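# Mount centrifuge rotor and knob, or flag expired rotor

## Task

The date is 1 May 2028. Read the use-by date on the card attached to the centrifuge. If the rotor is still in date, lower it fully onto the centrifuge drive, then thread the knob onto the shaft's end, run it down until it meets the rotor, and tighten it firmly. If the date has passed, do not mount the rotor: leave it where it already stands and set the HOLD block on top of it. In either case the rotor must never be dropped.

## Robot and tools

Robot: two Doosan M1013 arms, left_arm and right_arm, each with a Robotiq 2F-85 two-finger gripper and a wrist camera. Other cameras: cam_high and cam_low on a stand behind the arms; wrist cameras are cam_left_wrist and cam_right_wrist. All images are 896x504.

Frame: every pose, velocity and target uses the scene frame. Origin sits at table height, halfway between the nominal arm bases; +z is up, +x points out across the table, and left_arm is on the +y side (image left/right does not match arm names). Actual bases: left_arm at (-0.080, +0.515, 0), right_arm at (-0.059, -0.430, 0), each yawed very slightly. Reported hand positions may be off by a few centimetres, more at long reach.

Gripper axes: fingers point along the gripper's +z and close along its y. end_effector_position is the point between the pads when closed; closed fingertips extend about 19 mm past it (6 mm when open). A block about 10 cm long sticks out toward the gripper's +x and rotates with it.

The 20-number row (used by execute_actions and move): one list covering both arms. Numbers 1-10 are left_arm: x, y, z (metres, absolute position of the gripper point), qw, qx, qy, qz (absolute orientation, w first), then gripper position, force_limit, speed. Numbers 11-20 are the same for right_arm. So x..qz form an absolute pose, not an offset. The three gripper numbers each run from -1 to 1: position +1 is fully open (85 mm), about -0.8 is pads touching, -1 closes until blocked. force_limit and speed set grip strength and closing rate (speed -1 about 20 mm/s, 0 about 85, +1 about 150); both start at +1. An arm meant to stay put should get its last reported pose and its previous gripper numbers repeated every time; a 0 is a real command, not a blank. Keep quaternions constant across rows to hold orientation.

execute_actions(actions, cameras): actions is a list of actions; each action is a table of up to 15 rows, one row per 1/30 s step, the last row repeated to fill 15 steps. A target farther than 0.6 m from the gripper's current position along any gripper axis gets the action refused. The controller clips each step to 70 mm and 16 degrees from the measured pose, so large changes need several actions; the result's Hand target line shows where each arm was actually headed. An empty actions list returns all camera images and the full state.

move(target, speed, blend, stop_force, zero, blocking, cameras): drives each gripper in a straight line to the absolute pose(s) in target, one row or a list of up to 15 rows. speed is m/s, 0.002 to 2 (default 0.25), single number or one per target. blend in metres rounds corners in a list. stop_force, 10 to 80 N, halts an arm's path when the estimated push against its motion exceeds that value; use it only with slow moves and no gripper rotation, and omit it when backing off a contact. zero (default true) resets the force baseline. blocking=false returns after 0.5 s while motion continues (not allowed with stop_force). Paths do not avoid obstacles or the other arm; keep paths away from an arm's own base. Moves are capped at 10 s. The result adds a move: line, e.g. done, off_target, moving, held or fault, plus limits such as paced or held.

wait(seconds 0-10): lets the scene run. stop: brakes a running move. zoom_image(camera, region [x0,y0,x1,y1], at most 504x504): enlarges part of the latest image, useful for reading the date card. clear_fault(arm): clears a torque or force fault reported earlier. read_manual: licence text only. finished_scene: ends the scene permanently; the outcome must hold with the robot idle.

Result lines: end_effector_position and quaternion per arm; velocities (omitted when joints read within noise); Joint torques and External joint torques; Flange force along the gripper's own axes (includes held weight, noisy, may say no reading); Tool commands; Hand target. object_status: 0 moving, 1 blocked while opening, 2 blocked while closing (a real grip), 3 reached the commanded position. position_measured is in counts: 3 fully open, ~78 is 60 mm, 130 is 40 mm, 180 is 20 mm, 230 pads touching. To grip, command -1 and confirm status 2.

Safety: a torque fault occurs at joint load limits (waist and shoulder 295, elbow 139, wrist joints 39.1 N m), a force fault at 144 N net outside force; either stops the arm until clear_fault (release a grip first if it pins the arm). Arms are stiff, so even a slight overshoot into a rigid contact can fault. Avoid contact between the two arms, including closing a gripper on the other's fingers. Avoid dropping the rotor, releasing moving parts, slamming, hard pushes, and squeezing hard on a part still resting on a surface. Nothing may leave the table. Long stretched or loaded holds heat motors (watch for MOTOR HOT; an over-temperature stop lasts 30-60 s). Loose objects may occasionally be nudged by outside disturbances. Time passes while writing replies, so keep thinking short.

Each tool is called after "Request:" by a JSON object that holds its "name" and its "arguments".

## Session

Request:
{"name": "execute_actions", "arguments": {"actions": []}}

Scene clock: 0.00 s.
left_arm: end_effector_position=(+0.7734, +0.4980, +0.2876) position_measured=3 object_status=3 end_effector_quat_wxyz=(+0.009, +0.858, +0.513, +0.006) | right_arm: end_effector_position=(+0.1316, +0.2912, +0.1864) position_measured=3 object_status=3 end_effector_quat_wxyz=(-0.015, +0.971, -0.239, +0.018)
Joint positions: left_arm=[-0.044 0.507 1.278 -0.008 1.336 2.009] | right_arm=[1.326 0.393 1.643 -0.039 1.075 -1.361]
Joint velocities: within noise
Joint torques (N m): no reading
External joint torques (N m): no reading
Flange force (N): no reading
Hand target: left_arm +0.7734, +0.4980, +0.2876; +0.009, +0.858, +0.513, +0.006 | right_arm +0.1316, +0.2912, +0.1864; -0.015, +0.971, -0.239, +0.018
Tool commands: left_gripper/position=+1.0 left_gripper/force_limit=+1.0 left_gripper/speed=+1.0 right_gripper/position=+1.0 right_gripper/force_limit=+1.0 right_gripper/speed=+1.0

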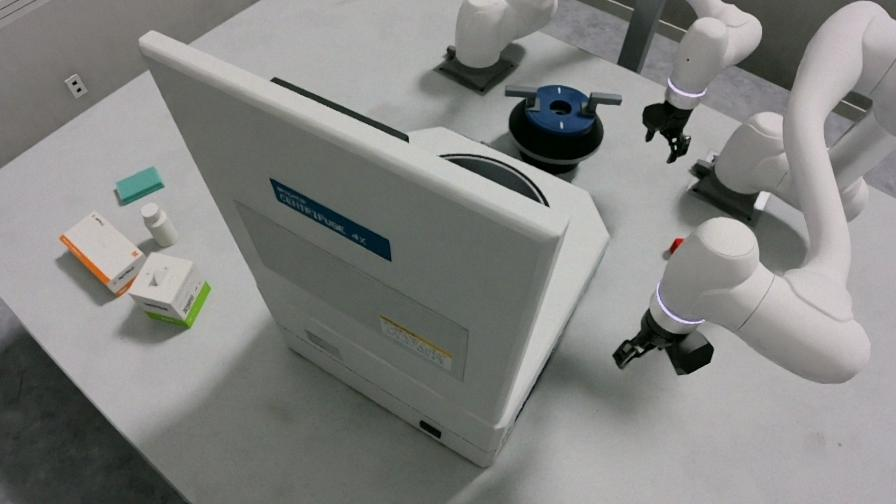

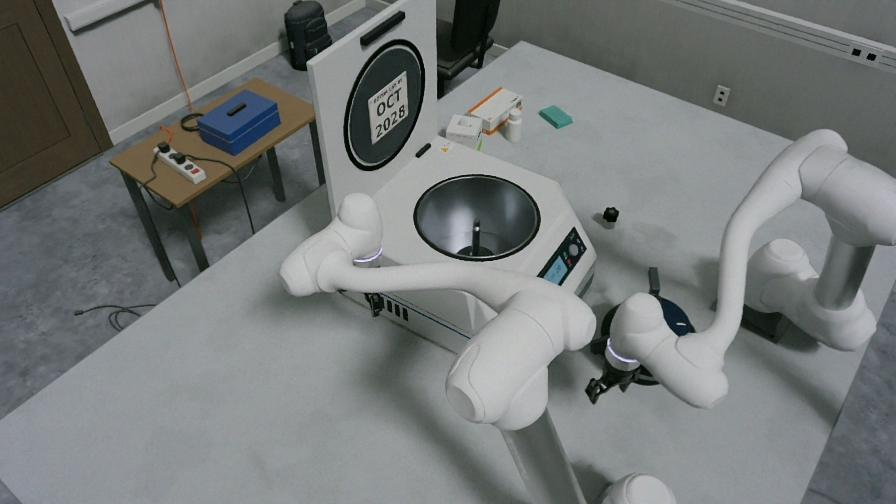

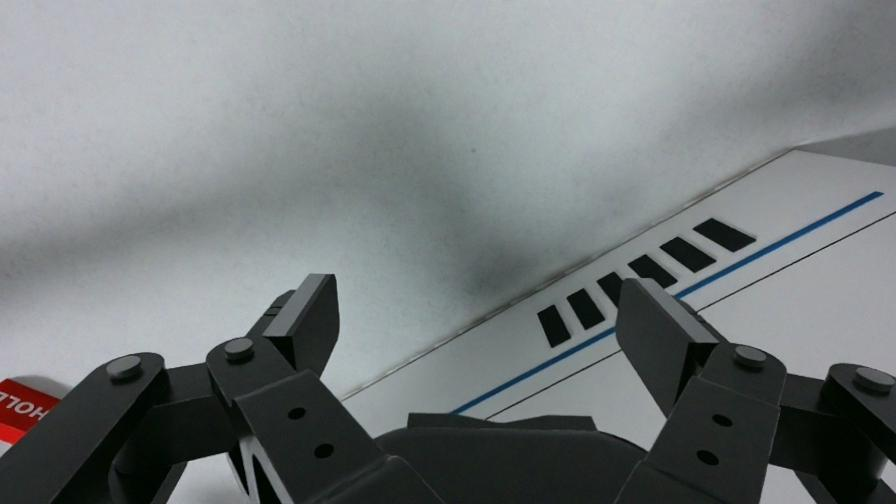

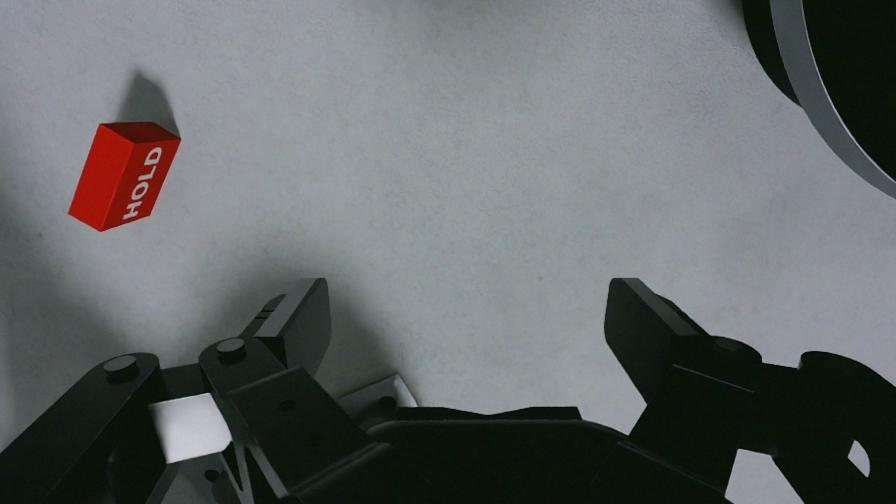

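Request:
{"name": "zoom_image", "arguments": {"camera": "cam_low", "region": [340, 40, 440, 170]}}

Request:
{"name": "zoom_image", "arguments": {"camera": "cam_high", "region": [480, 60, 640, 200]}}

Request:
{"name": "zoom_image", "arguments": {"camera": "cam_low", "region": [400, 160, 660, 300]}}

Request:
{"name": "zoom_image", "arguments": {"camera": "cam_low", "region": [560, 240, 760, 420]}}

Scaled by 3.877.

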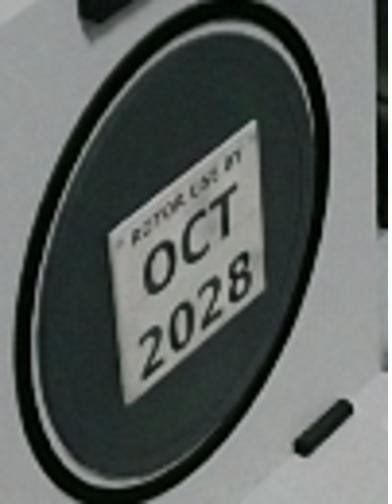

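Scaled by 3.150.

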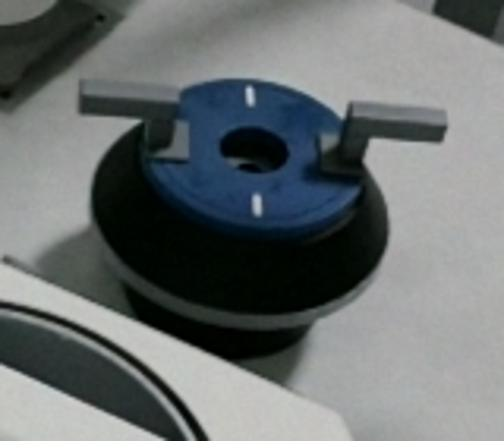

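Scaled by 1.938.

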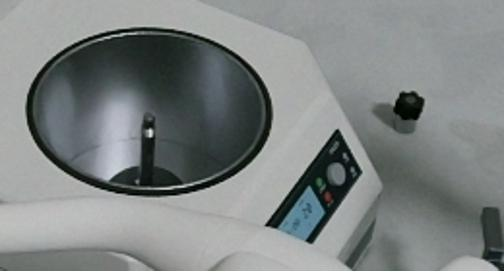

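Scaled by 2.520.

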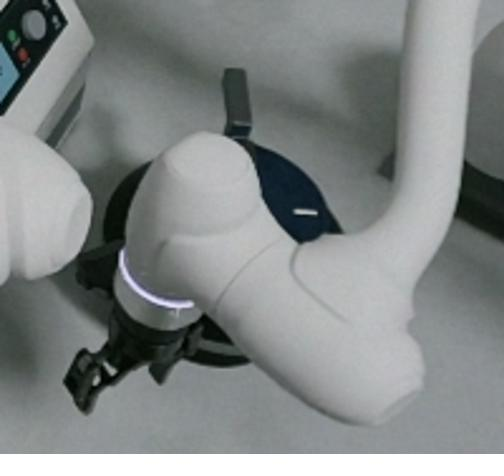

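Request:
{"name": "move", "arguments": {"target": [[0.72,0.42,0.5,0,0.75,0.66,0,1,1,1,0.15,0.15,0.45,0,0.99,-0.12,0,1,1,1],[0.6,0.2,0.6,0,0.7071,0.7071,0,1,1,1,0.3,0.0,0.5,0,1,0,0,1,1,1]], "blend": 0.05, "cameras": ["all"]}}

Scene clock: 17.47 s.
left_arm: end_effector_position=(+0.6000, +0.2000, +0.6000) position_measured=3 object_status=3 end_effector_quat_wxyz=(+0.000, +0.707, +0.707, +0.000) | right_arm: end_effector_position=(+0.2999, +0.0000, +0.5001) position_measured=3 object_status=3 end_effector_quat_wxyz=(+0.000, +1.000, +0.000, +0.000)
Joint positions: left_arm=[-0.466 0.348 0.945 0 1.848 1.091] | right_arm=[0.86 0.001 1.541 0 1.599 -2.328]
Joint torques (N m): left_arm=[-2.26 -74.02 -38.1 3.71 -0.33 0.12] | right_arm=[-0.91 -43.81 -43.76 4.27 -0.04 0.15]
External joint torques (N m): left_arm=[2.32 -3.75 -3.43 0.59 0.36 -0.12] | right_arm=[1 0.86 0.74 0.05 -0.03 -0.15]
Flange force (N): left_arm=[1.7 3.4 -7.7] | right_arm=[-1.0 -1.2 1.4]
Hand target: left_arm +0.6000, +0.2000, +0.6000; +0.000, +0.707, +0.707, +0.000 | right_arm +0.3000, +0.0000, +0.5000; +0.000, +1.000, +0.000, +0.000
Off the commanded pose: left_arm 0.000 m, 0 deg | right_arm 0.000 m, 0 deg.
move: done

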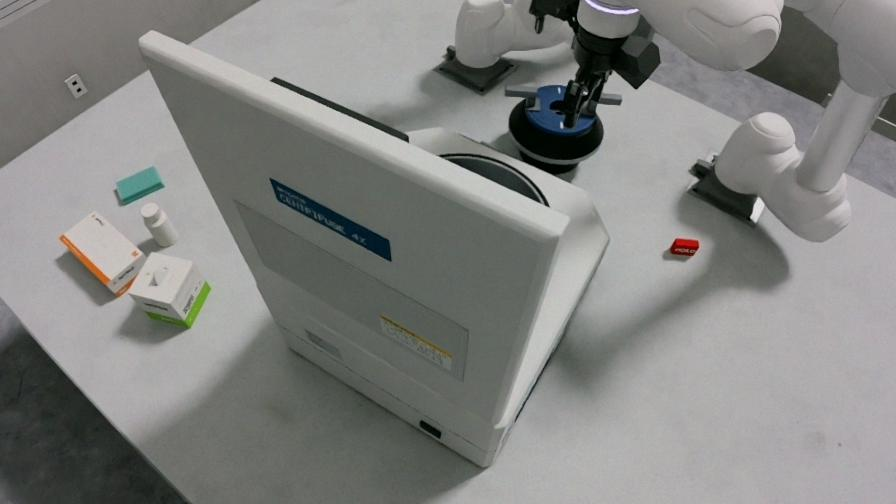

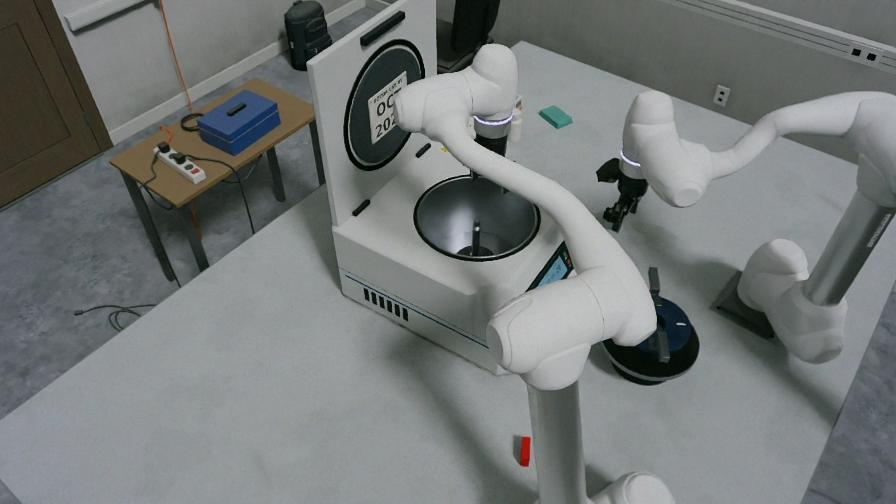

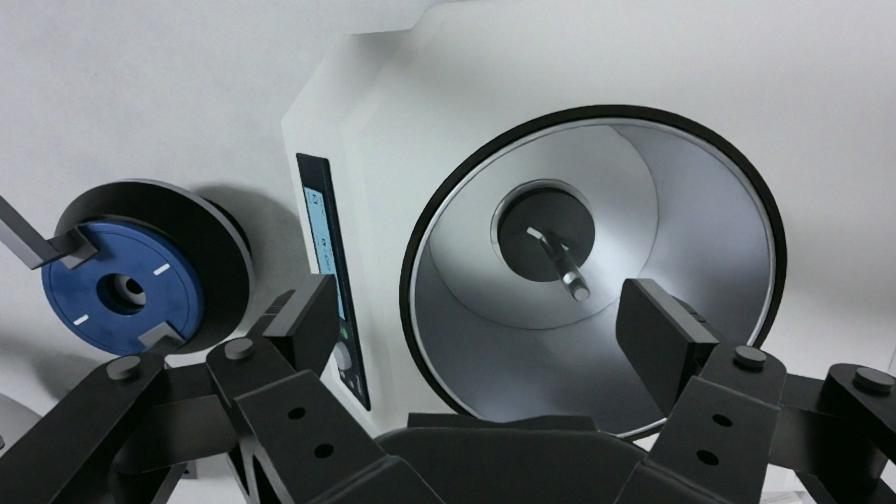

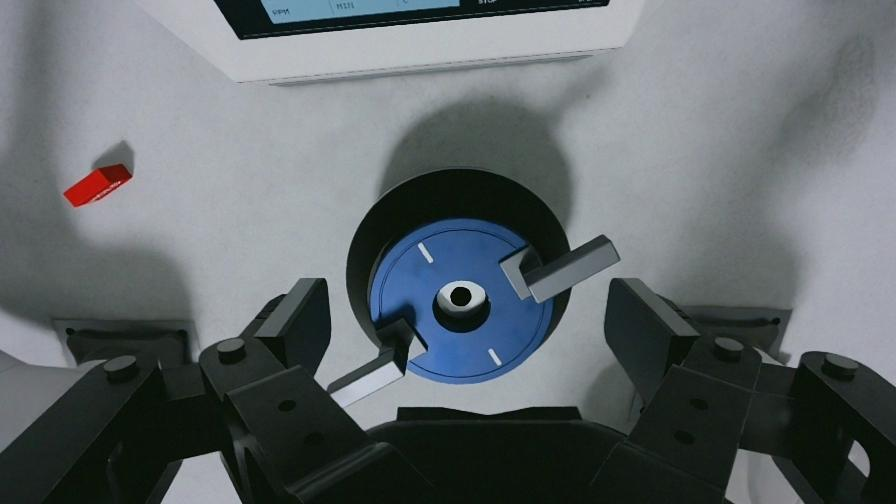

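Request:
{"name": "zoom_image", "arguments": {"camera": "cam_left_wrist", "region": [460, 160, 660, 320]}}

Request:
{"name": "zoom_image", "arguments": {"camera": "cam_right_wrist", "region": [310, 150, 630, 420]}}

Request:
{"name": "zoom_image", "arguments": {"camera": "cam_left_wrist", "region": [0, 160, 260, 360]}}

Request:
{"name": "zoom_image", "arguments": {"camera": "cam_low", "region": [570, 250, 730, 400]}}

Scaled by 2.520.

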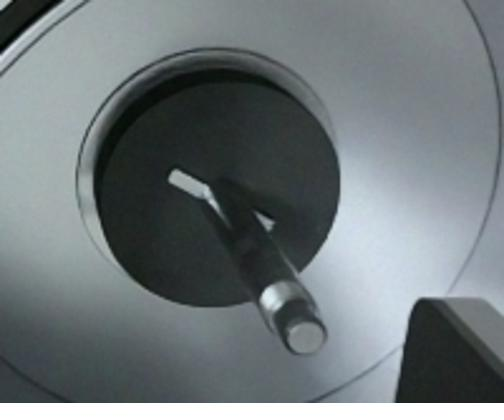

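Scaled by 1.575.

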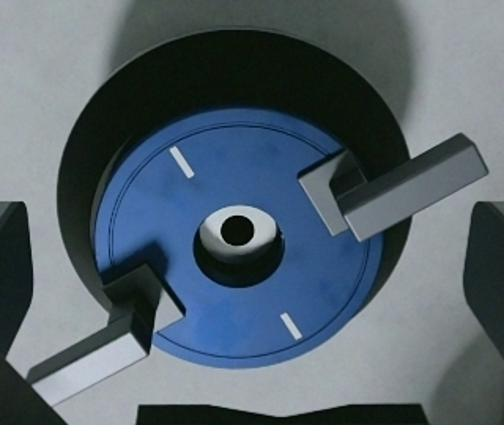

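Scaled by 1.938.

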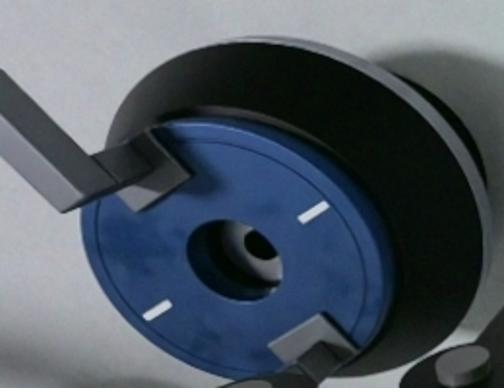

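Scaled by 3.150.

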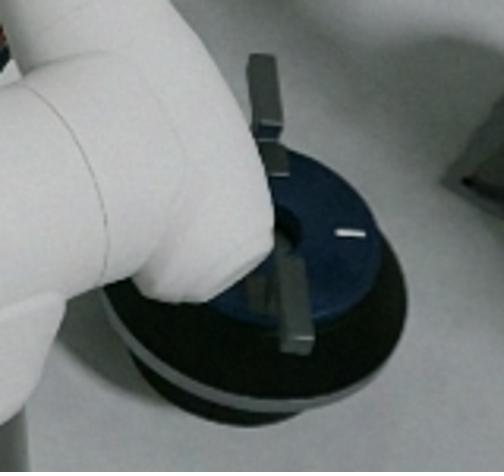

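Request:
{"name": "move", "arguments": {"target": [0.72,0.06,0.5,0,0.7071,0.7071,0,1,1,1,0.196,-0.118,0.34,0,0.8704,-0.4924,0,1,1,1], "cameras": ["cam_left_wrist","cam_right_wrist","cam_low"]}}

Scene clock: 42.47 s.
left_arm: end_effector_position=(+0.7200, +0.0600, +0.5000) position_measured=3 object_status=3 end_effector_quat_wxyz=(+0.000, +0.707, +0.707, +0.000) | right_arm: end_effector_position=(+0.1960, -0.1180, +0.3400) position_measured=3 object_status=3 end_effector_quat_wxyz=(+0.000, +0.870, -0.492, +0.000)
Joint positions: left_arm=[-0.541 0.661 0.644 0 1.836 1.016] | right_arm=[0.847 -0.232 2.033 0 1.341 -1.311]
Joint torques (N m): left_arm=[-1.56 -103.01 -38.4 3.76 -0.38 0.08] | right_arm=[-1.59 -19.42 -42.55 4.04 0.04 0.18]
External joint torques (N m): left_arm=[1.74 -4.29 -3.35 0.55 0.42 -0.08] | right_arm=[1.58 1.86 0.73 0.15 -0.04 -0.18]
Flange force (N): left_arm=[-0.7 4.8 -8.2] | right_arm=[-4.2 -1.3 2.0]
Hand target: left_arm +0.7200, +0.0600, +0.5000; +0.000, +0.707, +0.707, +0.000 | right_arm +0.1960, -0.1180, +0.3400; +0.000, +0.870, -0.492, +0.000
Off the commanded pose: left_arm 0.000 m, 0 deg | right_arm 0.000 m, 0 deg.
move: done
Images, in order (width x height): cam_low 896x504, cam_left_wrist 896x504, cam_right_wrist 896x504.

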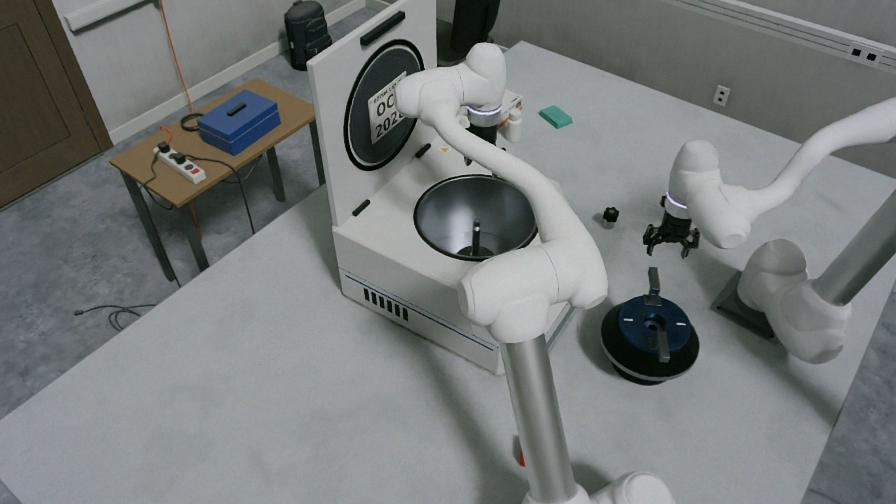

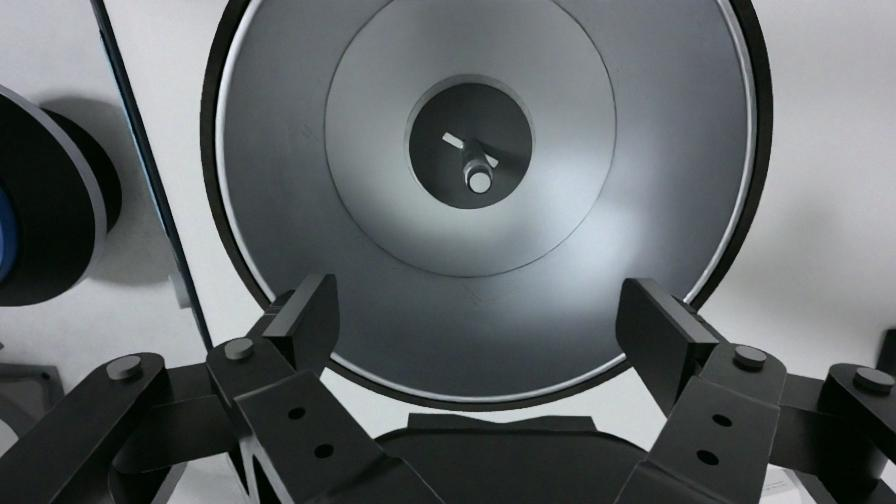

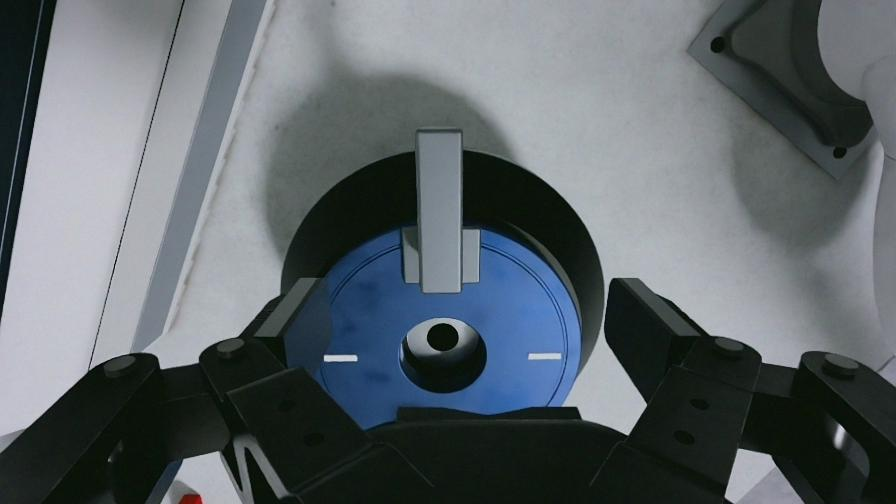

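Request:
{"name": "move", "arguments": {"target": [[0.35,0.22,0.5,0,0.6,0.8,0,1,1,1,0.2023,-0.1016,0.26,0,0.8704,-0.4924,0,1,1,1],[0.073,0.11,0.34,0,0.4924,0.8704,0,1,1,1,0.2023,-0.1016,0.26,0,0.8704,-0.4924,0,1,1,1]], "blend": 0.05, "speed": 0.3, "cameras": ["cam_low","cam_left_wrist","cam_right_wrist","cam_high"]}}

Scene clock: 61.50 s.
left_arm: end_effector_position=(+0.1254, +0.1326, +0.3701) position_measured=3 object_status=3 end_effector_quat_wxyz=(-0.002, +0.515, +0.857, -0.002) | right_arm: end_effector_position=(+0.2023, -0.1016, +0.2600) position_measured=3 object_status=3 end_effector_quat_wxyz=(+0.000, +0.870, -0.492, +0.000)
Joint positions: left_arm=[-1.14 -0.187 1.944 -0.006 1.387 -0.071] | right_arm=[0.863 -0.157 2.125 0 1.173 -1.295]
Joint torques (N m): left_arm=[-2.75 -24.45 -38.75 3.67 -0.32 0.1] | right_arm=[-0.21 -24.88 -40.43 3.91 0.03 0.13]
External joint torques (N m): left_arm=[3.03 1.33 -3.72 0.64 0.4 -0.1] | right_arm=[0.3 1.57 0.99 0.04 -0.01 -0.13]
Flange force (N): left_arm=[-7.6 6.8 -6.2] | right_arm=[-0.9 -1.2 2.5]
Hand target: left_arm +0.1254, +0.1326, +0.3701; -0.002, +0.515, +0.857, -0.002 | right_arm +0.2023, -0.1016, +0.2600; +0.000, +0.870, -0.492, +0.000
Off the commanded pose: left_arm 0.064 m, 3 deg | right_arm 0.000 m, 0 deg.
move: held (left_arm; a check stopped the path); path passed 1 of 2 targets; limits=held
pose unreachable (left arm): on one or more control steps of this call, first in action 0 (counted from 0), this arm could not follow its commanded pose, so it was not sent that pose on those steps. It may still have moved: this result reports where it is.
cause: moving toward the commanded pose would bring a part of the arm too close to another arm (this arm's gripper and a part of the right arm just beyond its joint 4 (forearm roll), 27 mm apart when this arm was first held).

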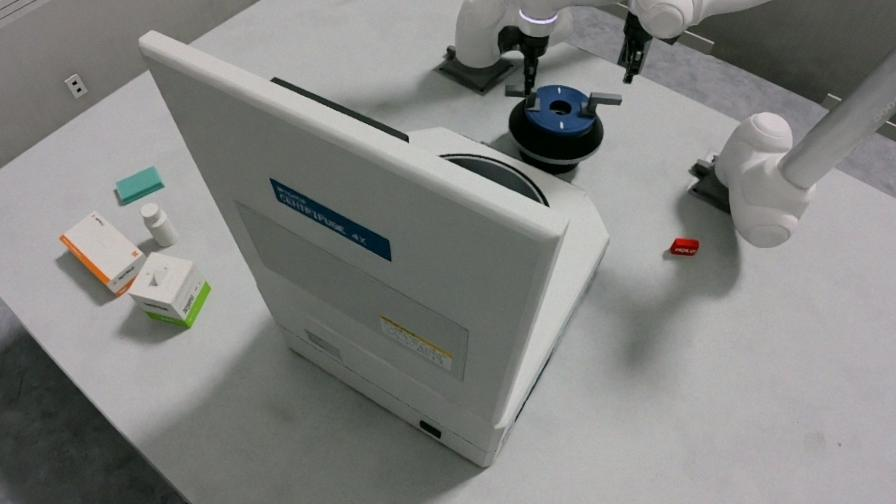

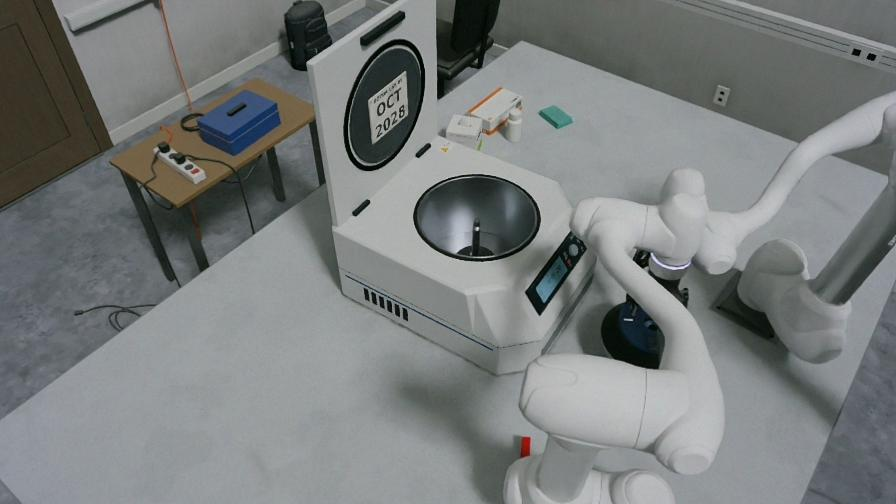

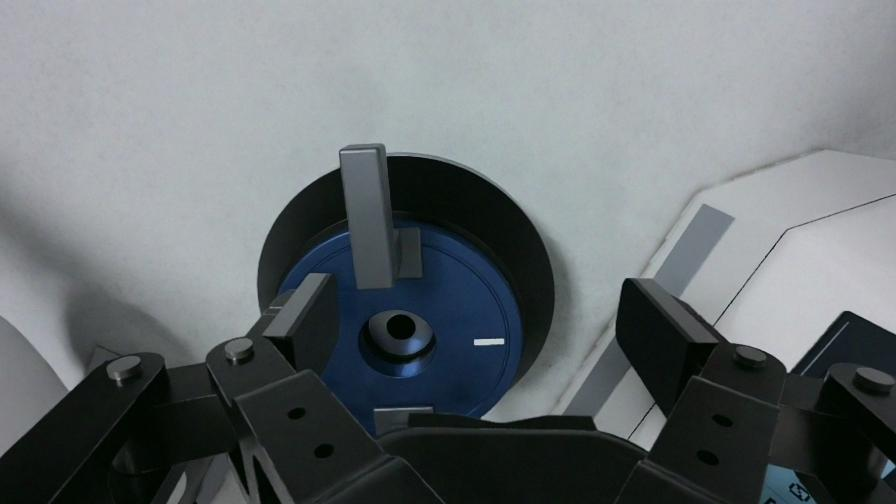

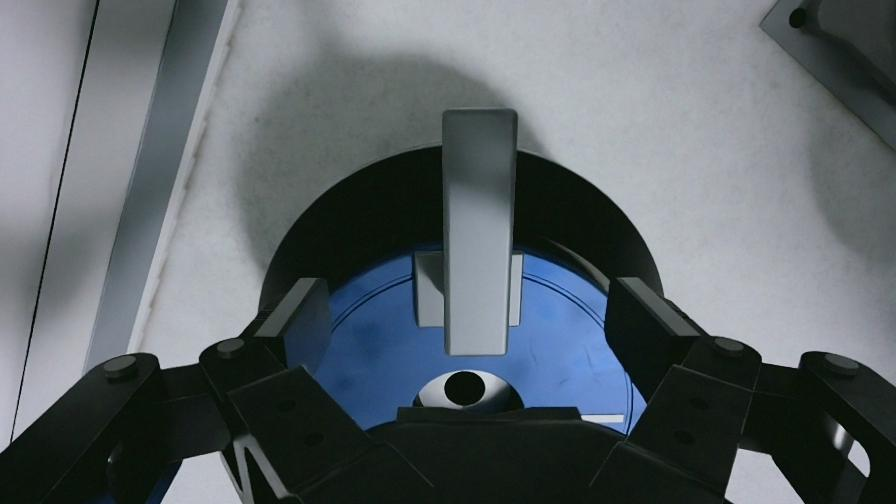

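Request:
{"name": "move", "arguments": {"target": [[0.11,0.17,0.36,0.1362,0.4863,0.8597,-0.0770,1,1,1,0.2015,-0.1024,0.30,-0.0770,0.8597,-0.4863,-0.1362,1,1,1],[0.081,0.099,0.30,0.1362,0.4863,0.8597,-0.0770,1,1,1,0.2015,-0.1024,0.26,-0.0770,0.8597,-0.4863,-0.1362,1,1,1]], "speed": 0.2, "cameras": ["cam_low","cam_left_wrist","cam_right_wrist"]}}

Scene clock: 83.43 s.
left_arm: end_effector_position=(+0.0810, +0.0991, +0.2999) position_measured=3 object_status=3 end_effector_quat_wxyz=(+0.136, +0.486, +0.860, -0.077) | right_arm: end_effector_position=(+0.2015, -0.1024, +0.2600) position_measured=3 object_status=3 end_effector_quat_wxyz=(-0.077, +0.860, -0.486, -0.136)
Joint positions: left_arm=[-1.326 -0.284 2.171 0.116 0.959 -0.363] | right_arm=[0.646 -0.187 2.177 0.344 1.155 -1.652]
Joint torques (N m): left_arm=[-2.22 -12.92 -38.67 3.77 -1.09 0.16] | right_arm=[-0.42 -21.65 -40.48 4.41 0.03 0.09]
External joint torques (N m): left_arm=[2.28 0.5 -3.28 0.61 0.35 -0.16] | right_arm=[0.56 0.87 0.55 0.06 0.02 -0.09]
Flange force (N): left_arm=[-7.6 3.9 -2.9] | right_arm=[-0.8 -0.7 1.8]
Hand target: left_arm +0.0810, +0.0990, +0.3000; +0.136, +0.486, +0.860, -0.077 | right_arm +0.2015, -0.1024, +0.2600; -0.077, +0.860, -0.486, -0.136
Off the commanded pose: left_arm 0.000 m, 0 deg | right_arm 0.000 m, 0 deg.
move: done
Images, in order (width x height): cam_low 896x504, cam_left_wrist 896x504, cam_right_wrist 896x504.

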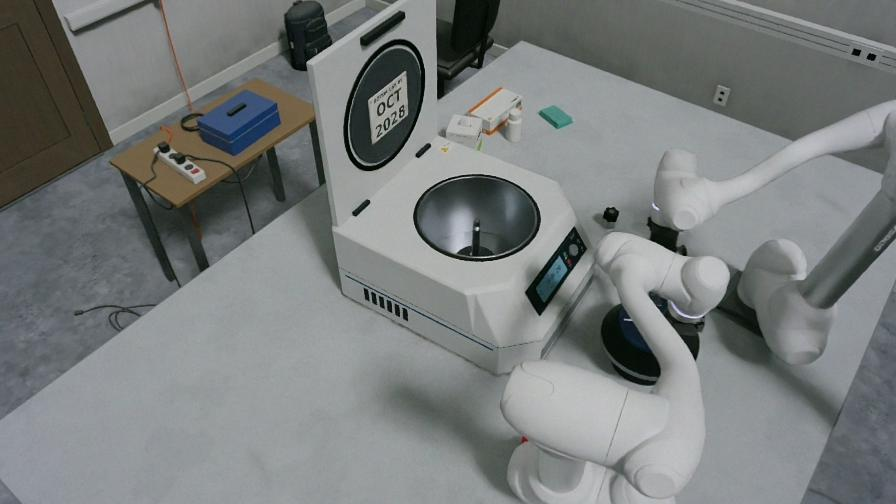

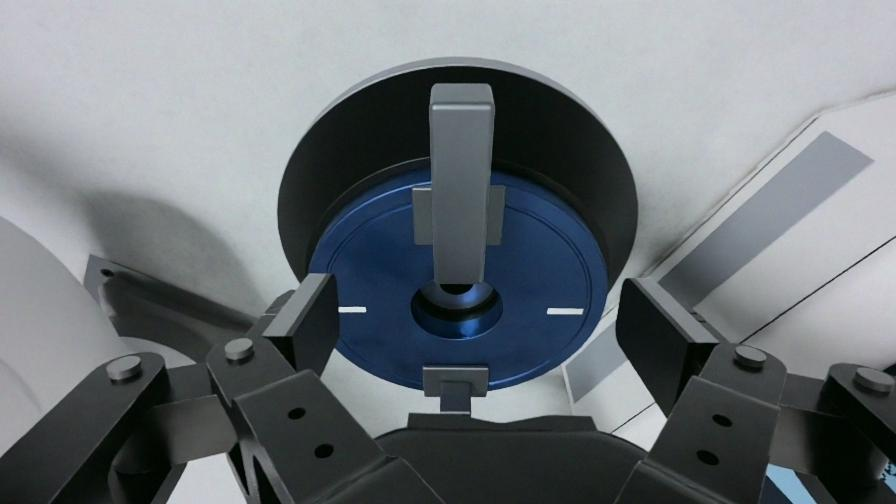

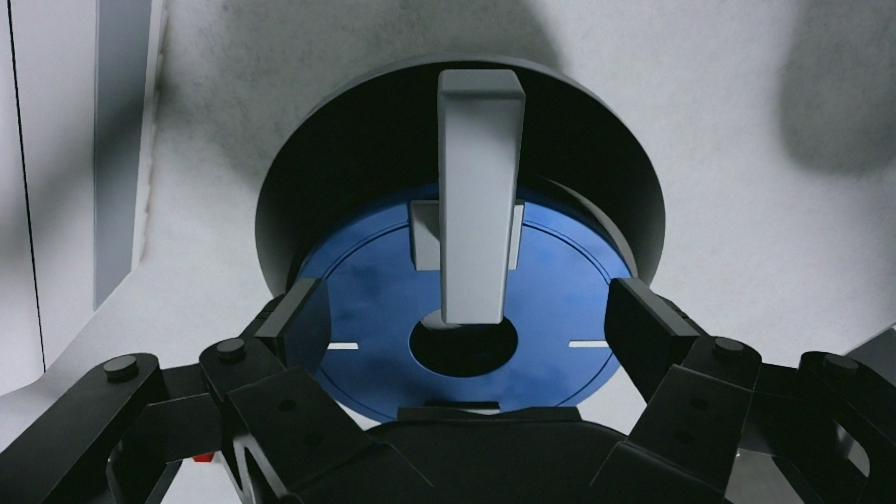

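Request:
{"name": "move", "arguments": {"target": [[0.0785,0.0975,0.216,0.1362,0.4863,0.8597,-0.0770,1,1,1,0.2002,-0.1032,0.216,-0.0770,0.8597,-0.4863,-0.1362,1,1,1]], "speed": 0.08, "stop_force": 15, "cameras": ["cam_low","cam_left_wrist","cam_right_wrist"]}}

Scene clock: 88.47 s.
left_arm: end_effector_position=(+0.0785, +0.0975, +0.2160) position_measured=3 object_status=3 end_effector_quat_wxyz=(+0.136, +0.486, +0.860, -0.077) | right_arm: end_effector_position=(+0.2002, -0.1032, +0.2160) position_measured=3 object_status=3 end_effector_quat_wxyz=(-0.077, +0.860, -0.486, -0.136)
Joint positions: left_arm=[-1.334 -0.215 2.286 0.139 0.776 -0.403] | right_arm=[0.647 -0.15 2.236 0.36 1.065 -1.689]
Joint torques (N m): left_arm=[-1.99 -17.23 -35.85 3.47 -1.12 0.1] | right_arm=[-0.79 -24.44 -38.89 4.18 0.06 0.1]
External joint torques (N m): left_arm=[1.89 0.95 -3.26 0.57 0.38 -0.1] | right_arm=[0.82 2.16 0.81 0.05 0.03 -0.1]
Flange force (N): left_arm=[-8.1 2.6 -1.4] | right_arm=[-1.1 -2.6 3.8]
Hand target: left_arm +0.0785, +0.0975, +0.2160; +0.136, +0.486, +0.860, -0.077 | right_arm +0.2002, -0.1032, +0.2160; -0.077, +0.860, -0.486, -0.136
Off the commanded pose: left_arm 0.000 m, 0 deg | right_arm 0.000 m, 0 deg.
move: done
Images, in order (width x height): cam_low 896x504, cam_left_wrist 896x504, cam_right_wrist 896x504.

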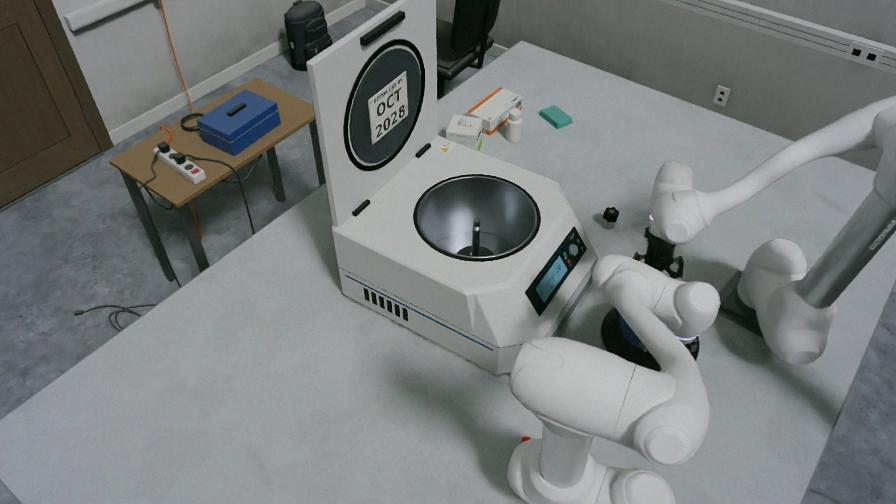

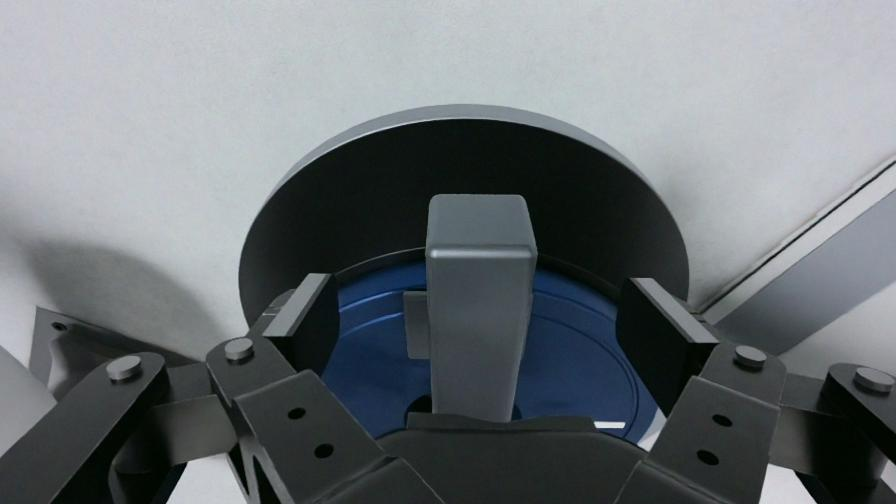

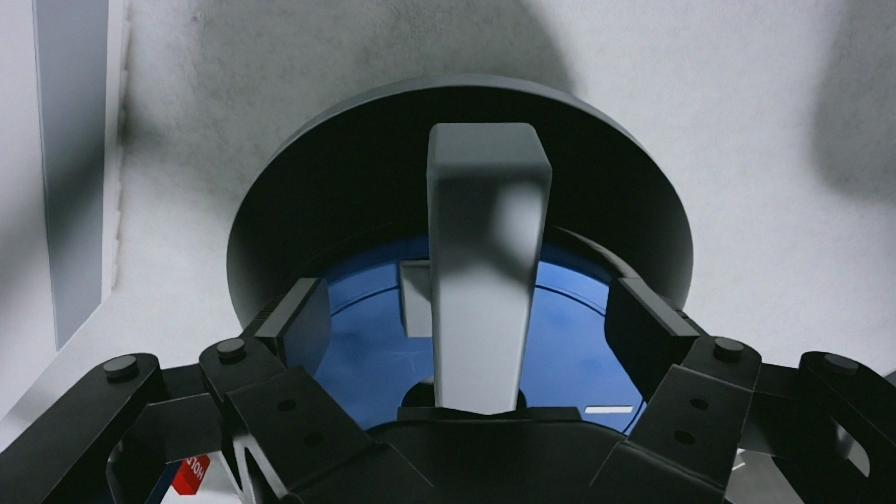

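Request:
{"name": "move", "arguments": {"target": [[0.0777,0.0970,0.223,0.1362,0.4863,0.8597,-0.0770,1,1,1,0.2002,-0.1032,0.230,-0.0770,0.8597,-0.4863,-0.1362,1,1,1],[0.0777,0.0970,0.223,0.1362,0.4863,0.8597,-0.0770,-1,0.4,-1,0.2002,-0.1032,0.230,-0.0770,0.8597,-0.4863,-0.1362,-1,0.4,-1]], "speed": 0.1, "cameras": ["cam_left_wrist","cam_right_wrist"]}}

Scene clock: 98.33 s.
left_arm: end_effector_position=(+0.0777, +0.0970, +0.2231) position_measured=172 object_status=0 end_effector_quat_wxyz=(+0.136, +0.486, +0.860, -0.077) | right_arm: end_effector_position=(+0.2002, -0.1032, +0.2301) position_measured=172 object_status=0 end_effector_quat_wxyz=(-0.077, +0.860, -0.486, -0.136)
Joint positions: left_arm=[-1.336 -0.222 2.277 0.137 0.793 -0.403] | right_arm=[0.647 -0.164 2.218 0.354 1.095 -1.676]
Joint torques (N m): left_arm=[-0.5 -6.08 -30.86 4.82 -3.37 0.81] | right_arm=[0.27 -0.09 -35.73 6.26 -12.1 0.7]
External joint torques (N m): left_arm=[0.77 -10.14 -8.42 -0.74 2.63 -0.81] | right_arm=[-0.19 -21.51 -2.95 -1.94 12.18 -0.7]
Flange force (N): left_arm=[0.2 1.3 -28.3] | right_arm=[1.3 37.6 -52.4]
Hand target: left_arm +0.0777, +0.0970, +0.2230; +0.136, +0.486, +0.860, -0.077 | right_arm +0.2002, -0.1032, +0.2300; -0.077, +0.860, -0.486, -0.136
Off the commanded pose: left_arm 0.000 m, 0 deg | right_arm 0.000 m, 0 deg.
move: done
Images, in order (width x height): cam_left_wrist 896x504, cam_right_wrist 896x504.

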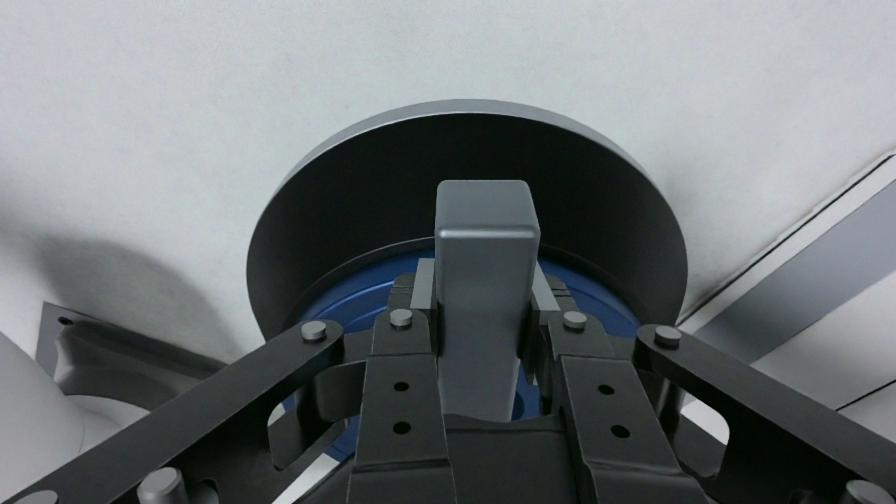

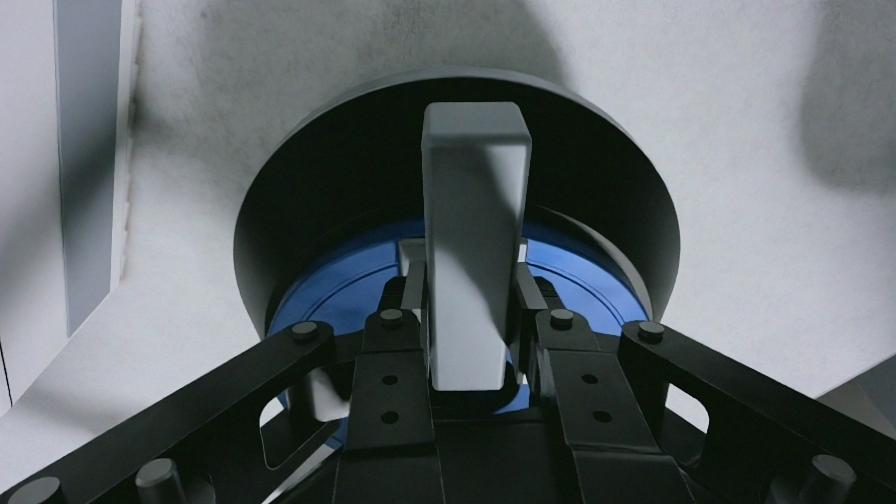

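Request:
{"name": "move", "arguments": {"target": [0.0777,0.0970,0.263,0.1362,0.4863,0.8597,-0.0770,-1,0.4,-1,0.2002,-0.1032,0.270,-0.0770,0.8597,-0.4863,-0.1362,-1,0.4,-1], "speed": 0.03, "cameras": ["cam_low","cam_left_wrist","cam_right_wrist"]}}

Scene clock: 102.17 s.
left_arm: end_effector_position=(+0.0777, +0.0970, +0.2630) position_measured=172 object_status=2 end_effector_quat_wxyz=(+0.136, +0.486, +0.860, -0.077) | right_arm: end_effector_position=(+0.2002, -0.1032, +0.2700) position_measured=172 object_status=2 end_effector_quat_wxyz=(-0.077, +0.860, -0.486, -0.136)
Joint positions: left_arm=[-1.336 -0.257 2.223 0.127 0.881 -0.387] | right_arm=[0.647 -0.198 2.166 0.341 1.176 -1.644]
Joint torques (N m): left_arm=[-5.96 -30.07 -53.9 2.77 -2.4 0.69] | right_arm=[-5.48 -37.02 -64.8 5.69 -1.87 0.69]
External joint torques (N m): left_arm=[5.94 16.05 13.03 1.48 1.66 -0.69] | right_arm=[5.56 17.27 24.61 -1.16 1.92 -0.69]
Flange force (N): left_arm=[-6.6 8.8 31.3] | right_arm=[3.4 4.1 44.1]
Hand target: left_arm +0.0777, +0.0970, +0.2630; +0.136, +0.486, +0.860, -0.077 | right_arm +0.2002, -0.1032, +0.2700; -0.077, +0.860, -0.486, -0.136
Off the commanded pose: left_arm 0.000 m, 0 deg | right_arm 0.000 m, 0 deg.
move: done
Images, in order (width x height): cam_low 896x504, cam_left_wrist 896x504, cam_right_wrist 896x504.

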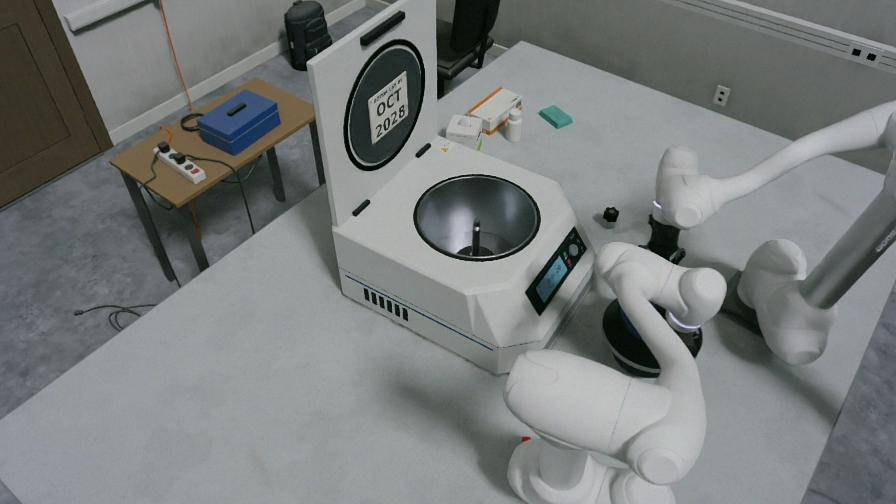

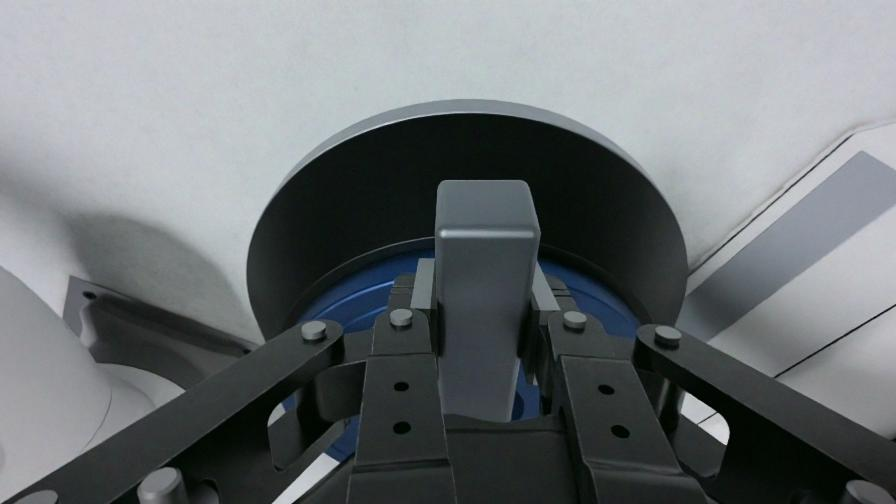

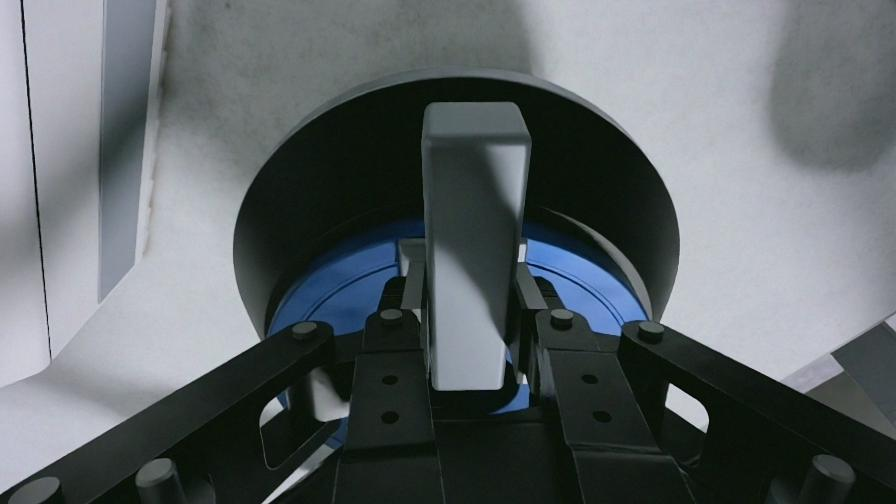

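Request:
{"name": "move", "arguments": {"target": [0.0777,0.0970,0.533,0.1362,0.4863,0.8597,-0.0770,-1,0.4,-1,0.2002,-0.1032,0.540,-0.0770,0.8597,-0.4863,-0.1362,-1,0.4,-1], "speed": 0.1, "cameras": ["cam_low","cam_high"]}}

Scene clock: 128.30 s.
left_arm: end_effector_position=(+0.0777, +0.0970, +0.5330) position_measured=172 object_status=2 end_effector_quat_wxyz=(+0.136, +0.486, +0.860, -0.077) | right_arm: end_effector_position=(+0.2002, -0.1032, +0.5400) position_measured=172 object_status=2 end_effector_quat_wxyz=(-0.077, +0.860, -0.486, -0.136)
Joint positions: left_arm=[-1.336 -0.323 1.774 0.099 1.392 -0.324] | right_arm=[0.647 -0.264 1.722 0.315 1.66 -1.479]
Joint torques (N m): left_arm=[-6.96 -27.81 -59.74 1.88 -2.5 0.78] | right_arm=[-5.48 -30.88 -67.66 5.52 -2.81 0.93]
External joint torques (N m): left_arm=[7.14 17.51 16.11 2.73 1.74 -0.78] | right_arm=[5.52 15.64 25.1 -0.62 2.73 -0.93]
Flange force (N): left_arm=[-6.8 11.8 28.3] | right_arm=[4.3 5.1 42.3]
Hand target: left_arm +0.0777, +0.0970, +0.5330; +0.136, +0.486, +0.860, -0.077 | right_arm +0.2002, -0.1032, +0.5400; -0.077, +0.860, -0.486, -0.136
Off the commanded pose: left_arm 0.000 m, 0 deg | right_arm 0.000 m, 0 deg.
move: done
Images, in order (width x height): cam_high 896x504, cam_low 896x504.

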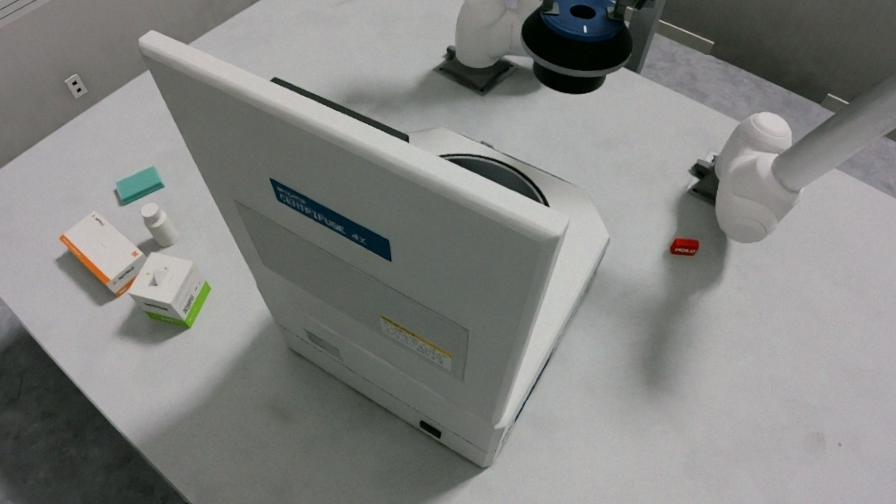

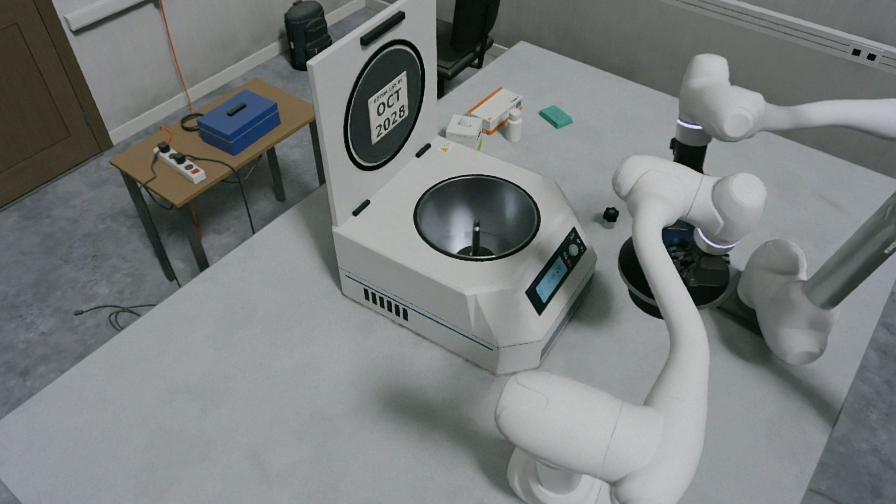

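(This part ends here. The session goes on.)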